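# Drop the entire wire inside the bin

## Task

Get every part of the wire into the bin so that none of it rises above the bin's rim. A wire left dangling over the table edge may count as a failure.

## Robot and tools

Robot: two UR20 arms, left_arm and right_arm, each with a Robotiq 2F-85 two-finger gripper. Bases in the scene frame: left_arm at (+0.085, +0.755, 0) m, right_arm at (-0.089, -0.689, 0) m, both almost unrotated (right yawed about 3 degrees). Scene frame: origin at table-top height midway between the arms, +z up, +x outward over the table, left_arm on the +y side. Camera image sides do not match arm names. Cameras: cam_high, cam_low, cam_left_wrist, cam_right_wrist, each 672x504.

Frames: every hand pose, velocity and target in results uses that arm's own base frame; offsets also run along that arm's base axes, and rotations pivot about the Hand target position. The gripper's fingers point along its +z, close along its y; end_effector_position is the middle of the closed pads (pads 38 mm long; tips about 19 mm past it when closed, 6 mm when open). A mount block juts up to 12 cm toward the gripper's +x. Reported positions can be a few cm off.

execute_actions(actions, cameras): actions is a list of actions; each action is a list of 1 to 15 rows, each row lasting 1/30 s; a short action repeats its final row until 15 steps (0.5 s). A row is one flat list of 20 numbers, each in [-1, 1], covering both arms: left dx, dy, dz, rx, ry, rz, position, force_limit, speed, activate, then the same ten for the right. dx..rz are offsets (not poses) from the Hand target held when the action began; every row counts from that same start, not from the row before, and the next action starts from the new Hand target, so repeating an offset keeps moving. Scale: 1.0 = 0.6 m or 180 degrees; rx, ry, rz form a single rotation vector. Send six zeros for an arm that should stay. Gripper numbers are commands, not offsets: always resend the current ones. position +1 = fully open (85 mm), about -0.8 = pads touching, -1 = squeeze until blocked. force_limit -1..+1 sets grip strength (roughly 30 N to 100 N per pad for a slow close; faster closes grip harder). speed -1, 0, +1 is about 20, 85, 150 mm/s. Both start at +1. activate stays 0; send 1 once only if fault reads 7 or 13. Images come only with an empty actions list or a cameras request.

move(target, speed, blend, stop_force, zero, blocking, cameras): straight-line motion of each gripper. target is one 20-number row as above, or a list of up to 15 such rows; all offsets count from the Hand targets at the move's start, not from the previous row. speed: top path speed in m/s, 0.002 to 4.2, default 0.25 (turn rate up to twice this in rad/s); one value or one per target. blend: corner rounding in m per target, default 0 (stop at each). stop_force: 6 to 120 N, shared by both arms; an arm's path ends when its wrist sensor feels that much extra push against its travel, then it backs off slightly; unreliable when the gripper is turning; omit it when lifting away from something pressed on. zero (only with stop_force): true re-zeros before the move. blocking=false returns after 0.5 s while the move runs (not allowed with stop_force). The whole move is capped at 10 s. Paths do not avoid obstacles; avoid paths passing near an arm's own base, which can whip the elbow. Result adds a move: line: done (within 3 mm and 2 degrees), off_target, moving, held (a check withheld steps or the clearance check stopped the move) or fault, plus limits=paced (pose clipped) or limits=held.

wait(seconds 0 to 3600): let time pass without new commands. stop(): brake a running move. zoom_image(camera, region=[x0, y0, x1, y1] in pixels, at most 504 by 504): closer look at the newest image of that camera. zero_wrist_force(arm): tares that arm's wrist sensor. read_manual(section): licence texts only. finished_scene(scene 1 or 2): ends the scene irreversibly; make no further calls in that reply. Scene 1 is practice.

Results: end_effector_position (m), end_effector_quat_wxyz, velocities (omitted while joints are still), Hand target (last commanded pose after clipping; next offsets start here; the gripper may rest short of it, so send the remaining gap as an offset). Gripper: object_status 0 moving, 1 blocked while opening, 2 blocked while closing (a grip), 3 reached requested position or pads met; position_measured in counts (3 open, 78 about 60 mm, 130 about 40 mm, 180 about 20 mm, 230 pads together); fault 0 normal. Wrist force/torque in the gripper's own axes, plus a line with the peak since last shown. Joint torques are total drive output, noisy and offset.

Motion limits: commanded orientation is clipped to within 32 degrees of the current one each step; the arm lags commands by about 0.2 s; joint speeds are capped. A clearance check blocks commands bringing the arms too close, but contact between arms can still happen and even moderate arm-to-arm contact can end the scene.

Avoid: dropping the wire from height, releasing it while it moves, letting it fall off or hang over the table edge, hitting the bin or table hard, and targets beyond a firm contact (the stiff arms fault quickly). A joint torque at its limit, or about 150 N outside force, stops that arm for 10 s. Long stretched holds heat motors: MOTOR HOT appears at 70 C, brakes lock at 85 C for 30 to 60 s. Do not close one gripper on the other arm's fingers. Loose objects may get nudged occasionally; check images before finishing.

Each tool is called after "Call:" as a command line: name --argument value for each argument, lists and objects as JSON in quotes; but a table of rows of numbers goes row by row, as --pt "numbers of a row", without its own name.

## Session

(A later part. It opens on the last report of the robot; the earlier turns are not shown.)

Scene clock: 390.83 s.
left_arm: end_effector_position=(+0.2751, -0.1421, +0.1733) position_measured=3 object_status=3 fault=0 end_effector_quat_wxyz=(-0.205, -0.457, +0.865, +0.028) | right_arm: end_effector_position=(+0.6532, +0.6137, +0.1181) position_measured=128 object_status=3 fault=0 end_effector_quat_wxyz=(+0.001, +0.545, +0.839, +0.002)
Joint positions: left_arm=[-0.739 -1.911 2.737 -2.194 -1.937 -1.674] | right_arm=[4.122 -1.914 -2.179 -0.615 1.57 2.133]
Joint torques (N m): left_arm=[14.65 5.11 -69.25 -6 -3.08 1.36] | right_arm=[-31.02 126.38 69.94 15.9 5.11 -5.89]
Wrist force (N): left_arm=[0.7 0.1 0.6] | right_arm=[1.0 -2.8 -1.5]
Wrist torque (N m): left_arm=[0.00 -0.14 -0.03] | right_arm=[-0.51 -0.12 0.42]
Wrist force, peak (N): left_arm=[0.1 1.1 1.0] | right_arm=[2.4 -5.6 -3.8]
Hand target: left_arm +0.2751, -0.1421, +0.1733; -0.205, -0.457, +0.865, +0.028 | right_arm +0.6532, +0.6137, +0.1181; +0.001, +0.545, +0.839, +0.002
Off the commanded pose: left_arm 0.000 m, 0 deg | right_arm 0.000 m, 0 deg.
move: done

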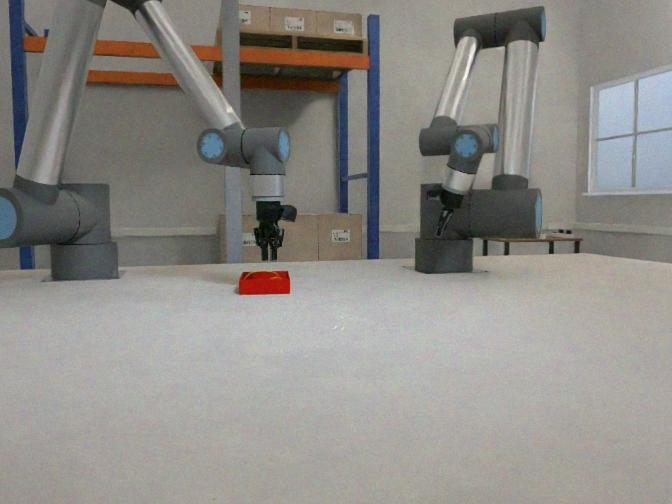

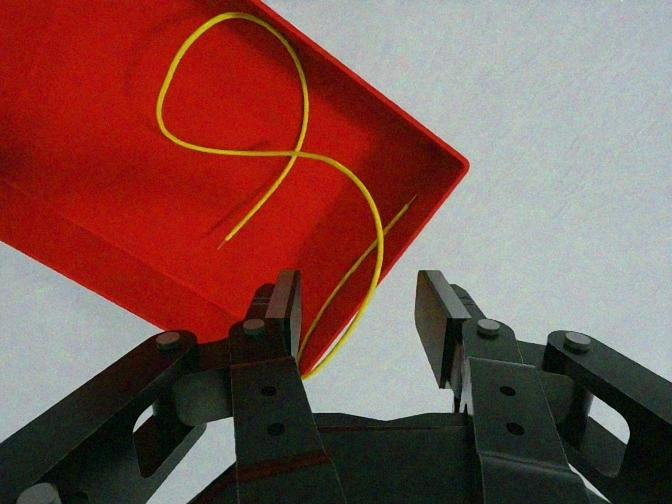

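Call:
move --pt "0 0 0 0 0 0 1 1 1 0 0.0205 -0.0062 -0.0868 0 0 0 0.0 -0.3 0 0" --pt "0 0 0 0 0 0 1 1 1 0 0.0205 -0.0062 -0.0868 0 0 0 -1 -0.3 0 0" --speed 0.1

Call:
move --pt "0 0 0 0 0 0 1 1 1 0 -0.0342 -0.0166 0.0318 0.0593 -0.1256 0 -1 -0.3 0 0" --pt "0 0 0 0 0 0 1 1 1 0 -0.1092 -0.075 -0.0532 0.0593 -0.1256 0 -1 -0.3 0 0" --pt "0 0 0 0 0 0 1 1 1 0 -0.1225 -0.0833 -0.0582 0.0593 -0.1256 0 -1 -0.3 0 0" --speed '[0.12,0.06,0.03]' --stop_force 25 --cameras '["cam_high","cam_low","cam_right_wrist"]'

Call:
zoom_image --camera "cam_low" --region '[225, 225, 325, 305]'

Call:
zoom_image --camera "cam_high" --region '[270, 110, 350, 200]'

Scene clock: 409.77 s.
left_arm: end_effector_position=(+0.2751, -0.1421, +0.1733) position_measured=3 object_status=3 fault=0 end_effector_quat_wxyz=(-0.205, -0.457, +0.865, +0.028) | right_arm: end_effector_position=(+0.6656, +0.6100, +0.0660) position_measured=229 object_status=3 fault=0 end_effector_quat_wxyz=(+0.001, +0.545, +0.839, +0.002)
Joint positions: left_arm=[-0.739 -1.911 2.737 -2.194 -1.937 -1.674] | right_arm=[4.108 -1.981 -2.19 -0.538 1.57 2.119]
Joint torques (N m): left_arm=[15.55 4.99 -68.29 -6.01 -3.08 1.47] | right_arm=[-27.27 123.95 32.96 0.17 5.05 -4.94]
Wrist force (N): left_arm=[0.4 1.0 0.9] | right_arm=[2.6 -0.6 -16.1]
Wrist torque (N m): left_arm=[0.18 -0.09 -0.03] | right_arm=[-0.69 -0.23 0.41]
Wrist force, peak (N): left_arm=[0.6 0.7 1.1] | right_arm=[0.9 7.7 -48.2]
Hand target: left_arm +0.2751, -0.1421, +0.1733; -0.205, -0.457, +0.865, +0.028 | right_arm +0.6655, +0.6100, +0.0660; +0.001, +0.545, +0.839, +0.002
Off the commanded pose: left_arm 0.000 m, 0 deg | right_arm 0.000 m, 0 deg.
move: done

Scene clock: 414.23 s.
left_arm: end_effector_position=(+0.2751, -0.1421, +0.1733) position_measured=3 object_status=3 fault=0 end_effector_quat_wxyz=(-0.205, -0.457, +0.865, +0.028) | right_arm: end_effector_position=(+0.5920, +0.5600, +0.0311) position_measured=229 object_status=3 fault=0 end_effector_quat_wxyz=(+0.114, +0.532, +0.818, +0.186)
Joint positions: left_arm=[-0.739 -1.911 2.737 -2.194 -1.937 -1.674] | right_arm=[4.264 -2.048 -2.521 0.207 1.3 2.227]
Joint torques (N m): left_arm=[14.11 4.6 -68.78 -5.63 -3.31 1.74] | right_arm=[24.8 111.57 9.43 16.78 -5.33 3.95]
Wrist force (N): left_arm=[-0.1 0.7 0.9] | right_arm=[1.7 -2.0 -1.6]
Wrist torque (N m): left_arm=[0.10 -0.01 -0.02] | right_arm=[-0.56 -0.35 -0.03]
Wrist force, peak (N): left_arm=[0.4 0.9 0.9] | right_arm=[4.3 -0.4 -20.5]
Hand target: left_arm +0.2751, -0.1421, +0.1733; -0.205, -0.457, +0.865, +0.028 | right_arm +0.5920, +0.5600, +0.0311; +0.114, +0.532, +0.818, +0.186
Off the commanded pose: left_arm 0.000 m, 0 deg | right_arm 0.000 m, 0 deg.
move: done

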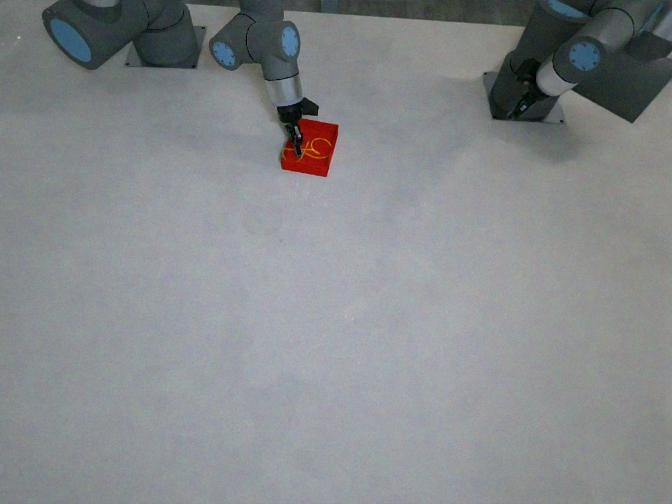

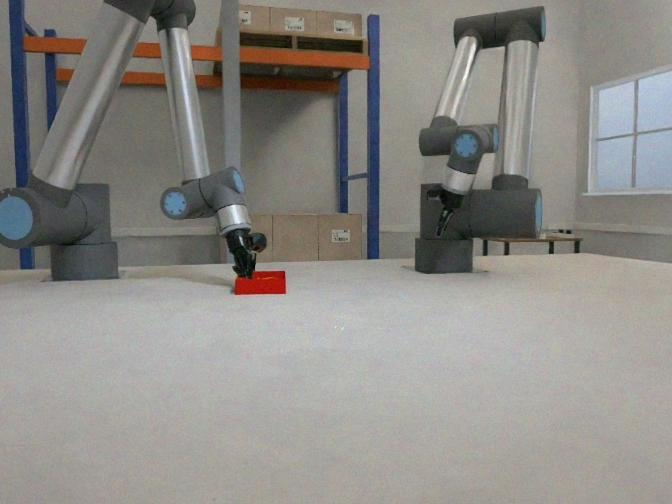

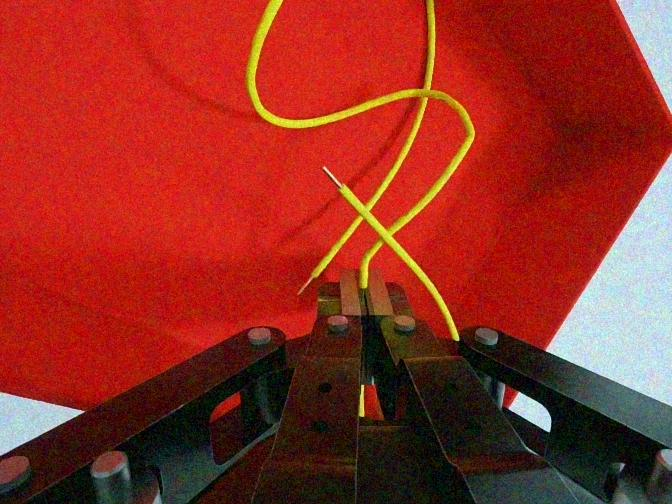

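Scaled by 5.040 from the camera's image (finer frame: 960x720).

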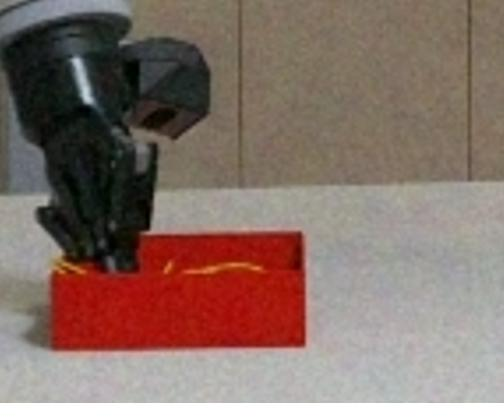

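Scaled by 5.600 from the camera's image (finer frame: 960x720).

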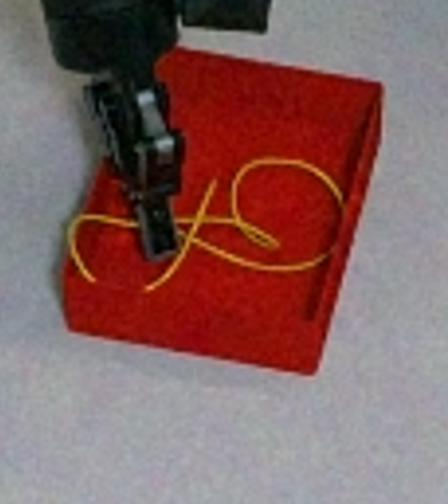

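Call:
move --pt "0 0 0 0 0 0 1 1 1 0 -0.005 0.045 0 0 0 0 -1 -0.3 0 0" --pt "0 0 0 0 0 0 1 1 1 0 -0.005 0.045 -0.004 0 0 0 -0.65 -0.3 -1 0" --pt "0 0 0 0 0 0 1 1 1 0 -0.056 0.021 0.12 0 0 0 -0.65 -0.3 -1 0" --pt "0 0 0 0 0 0 1 1 1 0 -0.07 0.05 0.4 -0.0593 0.1256 0 -0.65 -0.3 -1 0" --speed '[0.06,0.03,0.06,0.25]' --cameras '["cam_high","cam_low","cam_right_wrist"]'

Call:
zoom_image --camera "cam_high" --region '[270, 110, 350, 200]'

Call:
zoom_image --camera "cam_low" --region '[225, 245, 305, 305]'

Scene clock: 425.37 s.
left_arm: end_effector_position=(+0.2751, -0.1421, +0.1733) position_measured=3 object_status=3 fault=0 end_effector_quat_wxyz=(-0.205, -0.457, +0.865, +0.028) | right_arm: end_effector_position=(+0.5500, +0.5899, +0.2711) position_measured=211 object_status=3 fault=0 end_effector_quat_wxyz=(+0.001, +0.545, +0.839, +0.002)
Joint positions: left_arm=[-0.739 -1.911 2.737 -2.194 -1.937 -1.674] | right_arm=[4.214 -1.662 -2.212 -0.835 1.569 2.225]
Joint torques (N m): left_arm=[15.28 5.62 -67.58 -5.43 -3.27 1.48] | right_arm=[-31.42 76.97 83.05 4.14 4.96 -5.35]
Wrist force (N): left_arm=[-0.2 0.7 0.8] | right_arm=[1.6 -3.1 -1.1]
Wrist torque (N m): left_arm=[0.12 0.01 -0.03] | right_arm=[-0.53 -0.19 0.40]
Wrist force, peak (N): left_arm=[0.2 0.9 1.4] | right_arm=[0.3 -5.6 2.1]
Hand target: left_arm +0.2751, -0.1421, +0.1733; -0.205, -0.457, +0.865, +0.028 | right_arm +0.5500, +0.5900, +0.2711; +0.001, +0.545, +0.839, +0.002
Off the commanded pose: left_arm 0.000 m, 0 deg | right_arm 0.000 m, 0 deg.
move: done

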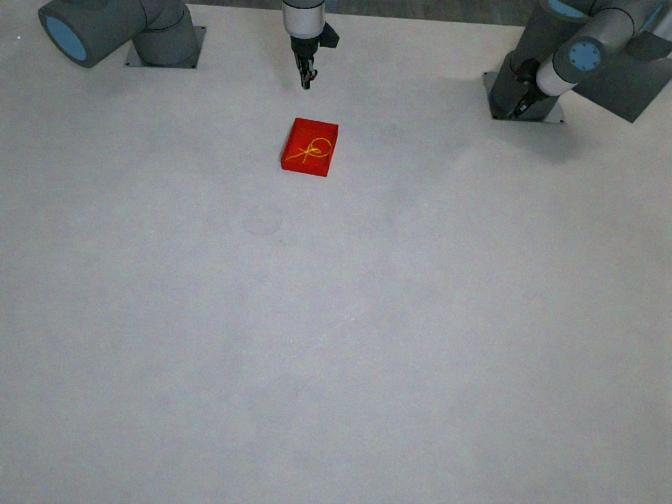

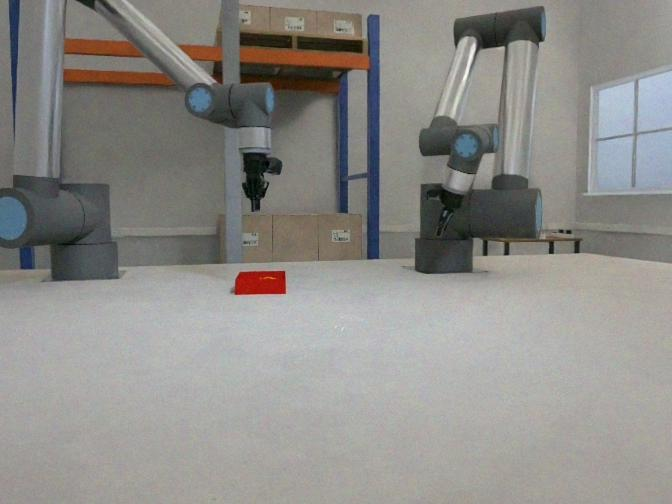

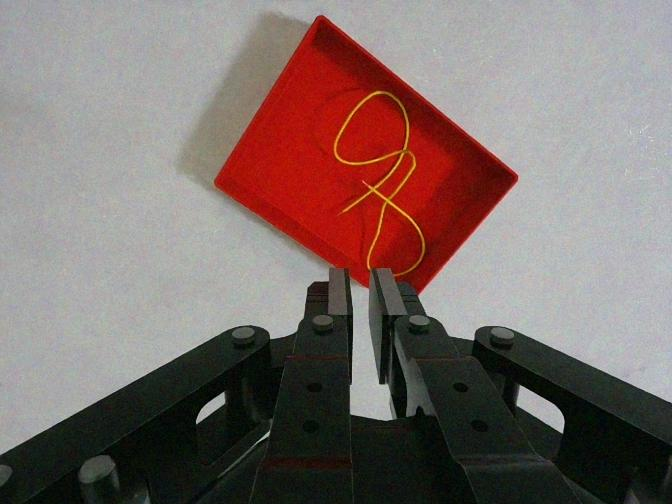

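Scaled by 5.600 from the camera's image (finer frame: 960x720).

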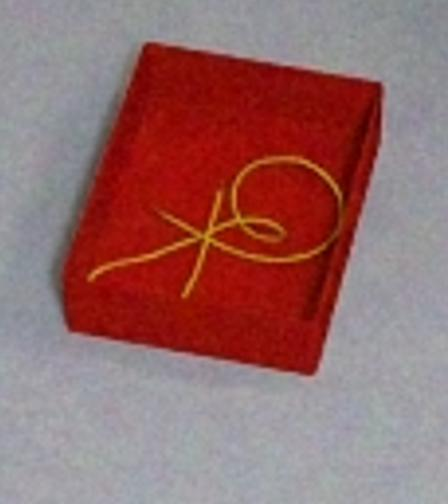

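Scaled by 6.300 from the camera's image (finer frame: 960x720).

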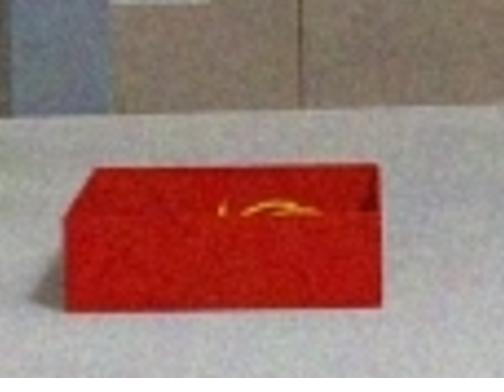

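Call:
zoom_image --camera "cam_low" --region '[230, 262, 292, 300]'

Call:
zoom_image --camera "cam_right_wrist" --region '[200, 0, 530, 310]'

Scaled by 8.129 from the camera's image (finer frame: 960x720).

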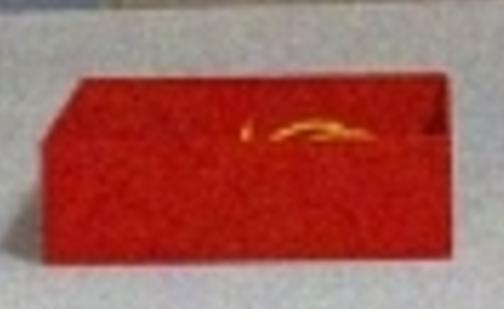

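Scaled by 1.527 from the camera's image (finer frame: 960x720).

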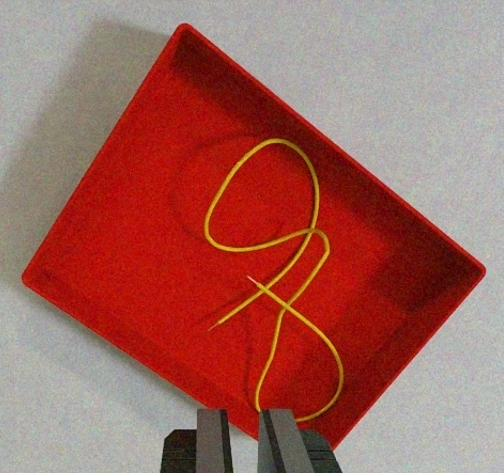

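Call:
move --pt "0 0 0 0 0 0 1 1 1 0 0.07 0.0673 -0.3 0 0 0 -1 -0.3 0 0" --pt "0 0 0 0 0 0 1 1 1 0 0.07 0.0673 -0.35 0 0 0 -1 -0.3 0 0" --speed '[0.3,0.08]'

Call:
move --target '[0,0,0,0,0,0,1,1,1,0,0,0,-0.0535,0,0,0,-1,-0.3,0,0]' --speed 0.015 --stop_force 15

Call:
move --pt "0 0 0 0 0 0 1 1 1 0 0 0 0.06 0 0 0 -1 -0.3 0 0" --pt "0 0 0 0 0 0 1 1 1 0 -0.1 -0.05 0.4 0 0 0 -1 -0.3 0 0" --speed '[0.05,0.25]' --cameras '["cam_high","cam_low","cam_right_wrist"]'

Call:
zoom_image --camera "cam_low" --region '[230, 262, 292, 300]'

Call:
zoom_image --camera "cam_high" --region '[270, 110, 350, 200]'

Scene clock: 446.07 s.
left_arm: end_effector_position=(+0.2751, -0.1421, +0.1733) position_measured=3 object_status=3 fault=0 end_effector_quat_wxyz=(-0.205, -0.457, +0.865, +0.028) | right_arm: end_effector_position=(+0.5920, +0.6304, +0.0612) position_measured=232 object_status=3 fault=0 end_effector_quat_wxyz=(+0.001, +0.545, +0.839, +0.002)
Joint positions: left_arm=[-0.739 -1.911 2.737 -2.194 -1.937 -1.674] | right_arm=[4.193 -1.959 -2.246 -0.504 1.569 2.204]
Joint torques (N m): left_arm=[13.16 8 -69.54 -5.48 -2.88 1.56] | right_arm=[-27.07 124.82 39.05 15.84 5.09 -5.57]
Wrist force (N): left_arm=[0.5 0.7 0.5] | right_arm=[1.0 -3.4 -1.7]
Wrist torque (N m): left_arm=[0.11 -0.12 -0.03] | right_arm=[-0.59 -0.07 0.41]
Wrist force, peak (N): left_arm=[0.4 0.2 1.3] | right_arm=[1.2 -4.0 -5.1]
Hand target: left_arm +0.2751, -0.1421, +0.1733; -0.205, -0.457, +0.865, +0.028 | right_arm +0.5920, +0.6304, +0.0611; +0.001, +0.545, +0.839, +0.002
Off the commanded pose: left_arm 0.000 m, 0 deg | right_arm 0.000 m, 0 deg.
move: done

Scene clock: 449.03 s.
left_arm: end_effector_position=(+0.2751, -0.1421, +0.1733) position_measured=3 object_status=3 fault=0 end_effector_quat_wxyz=(-0.205, -0.457, +0.865, +0.028) | right_arm: end_effector_position=(+0.5920, +0.6304, +0.0290) position_measured=232 object_status=3 fault=0 end_effector_quat_wxyz=(+0.001, +0.545, +0.839, +0.002)
Joint positions: left_arm=[-0.739 -1.911 2.737 -2.194 -1.937 -1.674] | right_arm=[4.193 -2.002 -2.255 -0.452 1.569 2.204]
Joint torques (N m): left_arm=[13.27 3.55 -70.85 -5.76 -3 1.55] | right_arm=[-28.47 129.33 35.49 16.09 5.19 -5.13]
Wrist force (N): left_arm=[0.0 0.6 0.0] | right_arm=[0.9 -2.7 -1.2]
Wrist torque (N m): left_arm=[0.09 -0.02 -0.03] | right_arm=[-0.47 -0.06 0.41]
Wrist force, peak (N): left_arm=[0.4 0.3 1.3] | right_arm=[1.2 -3.5 -1.4]
Hand target: left_arm +0.2751, -0.1421, +0.1733; -0.205, -0.457, +0.865, +0.028 | right_arm +0.5920, +0.6304, +0.0290; +0.001, +0.545, +0.839, +0.002
Off the commanded pose: left_arm 0.000 m, 0 deg | right_arm 0.000 m, 0 deg.
move: done

Scene clock: 451.47 s.
left_arm: end_effector_position=(+0.2751, -0.1421, +0.1733) position_measured=3 object_status=3 fault=0 end_effector_quat_wxyz=(-0.205, -0.457, +0.865, +0.028) | right_arm: end_effector_position=(+0.5321, +0.6004, +0.2689) position_measured=232 object_status=3 fault=0 end_effector_quat_wxyz=(+0.001, +0.545, +0.839, +0.002)
Joint positions: left_arm=[-0.739 -1.911 2.737 -2.194 -1.937 -1.674] | right_arm=[4.241 -1.66 -2.219 -0.83 1.569 2.252]
Joint torques (N m): left_arm=[14.67 4.3 -70.4 -5.43 -3.23 1.25] | right_arm=[23.07 136.92 84.1 4.74 -4.44 3.92]
Wrist force (N): left_arm=[0.2 0.3 0.5] | right_arm=[1.7 -3.2 -1.1]
Wrist torque (N m): left_arm=[0.03 -0.05 -0.03] | right_arm=[-0.58 -0.23 -0.12]
Wrist force, peak (N): left_arm=[0.8 0.5 1.0] | right_arm=[1.8 -4.1 -4.5]
Hand target: left_arm +0.2751, -0.1421, +0.1733; -0.205, -0.457, +0.865, +0.028 | right_arm +0.5320, +0.6004, +0.2690; +0.001, +0.545, +0.839, +0.002
Off the commanded pose: left_arm 0.000 m, 0 deg | right_arm 0.000 m, 0 deg.
move: done

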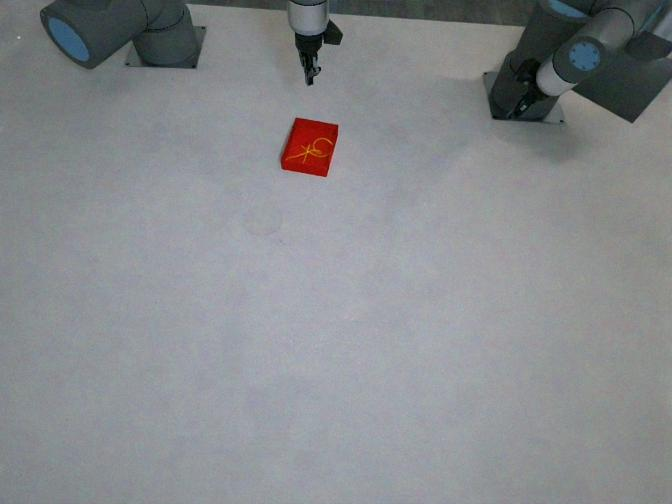

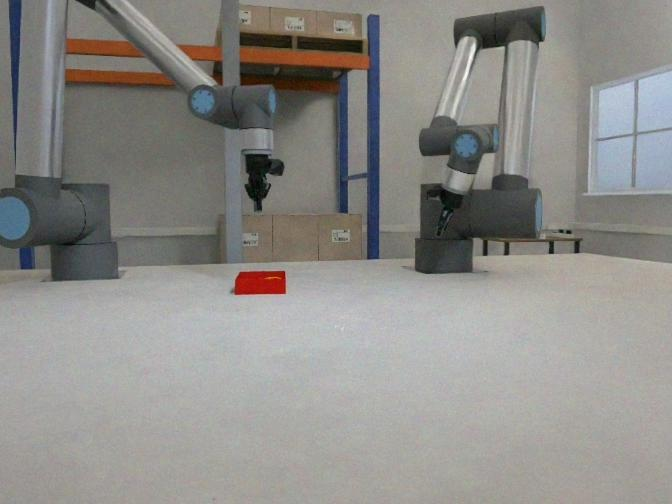

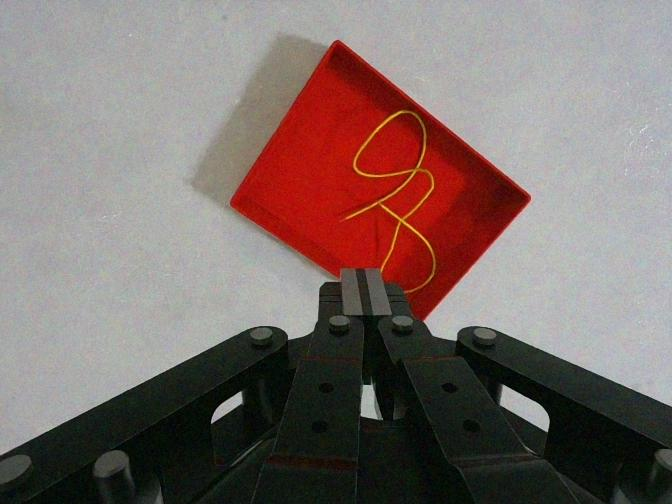

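Scaled by 8.129 from the camera's image (finer frame: 960x720).

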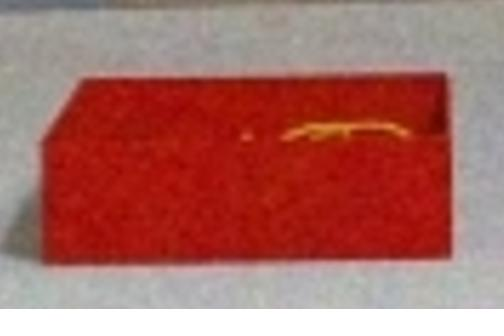

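Scaled by 5.600 from the camera's image (finer frame: 960x720).

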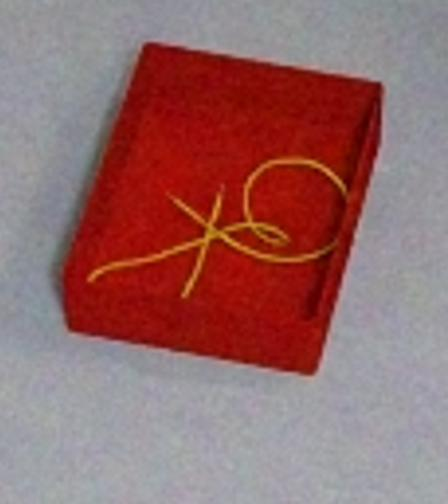

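Call:
finished_scene --scene 2

The scene is finished: the task was done.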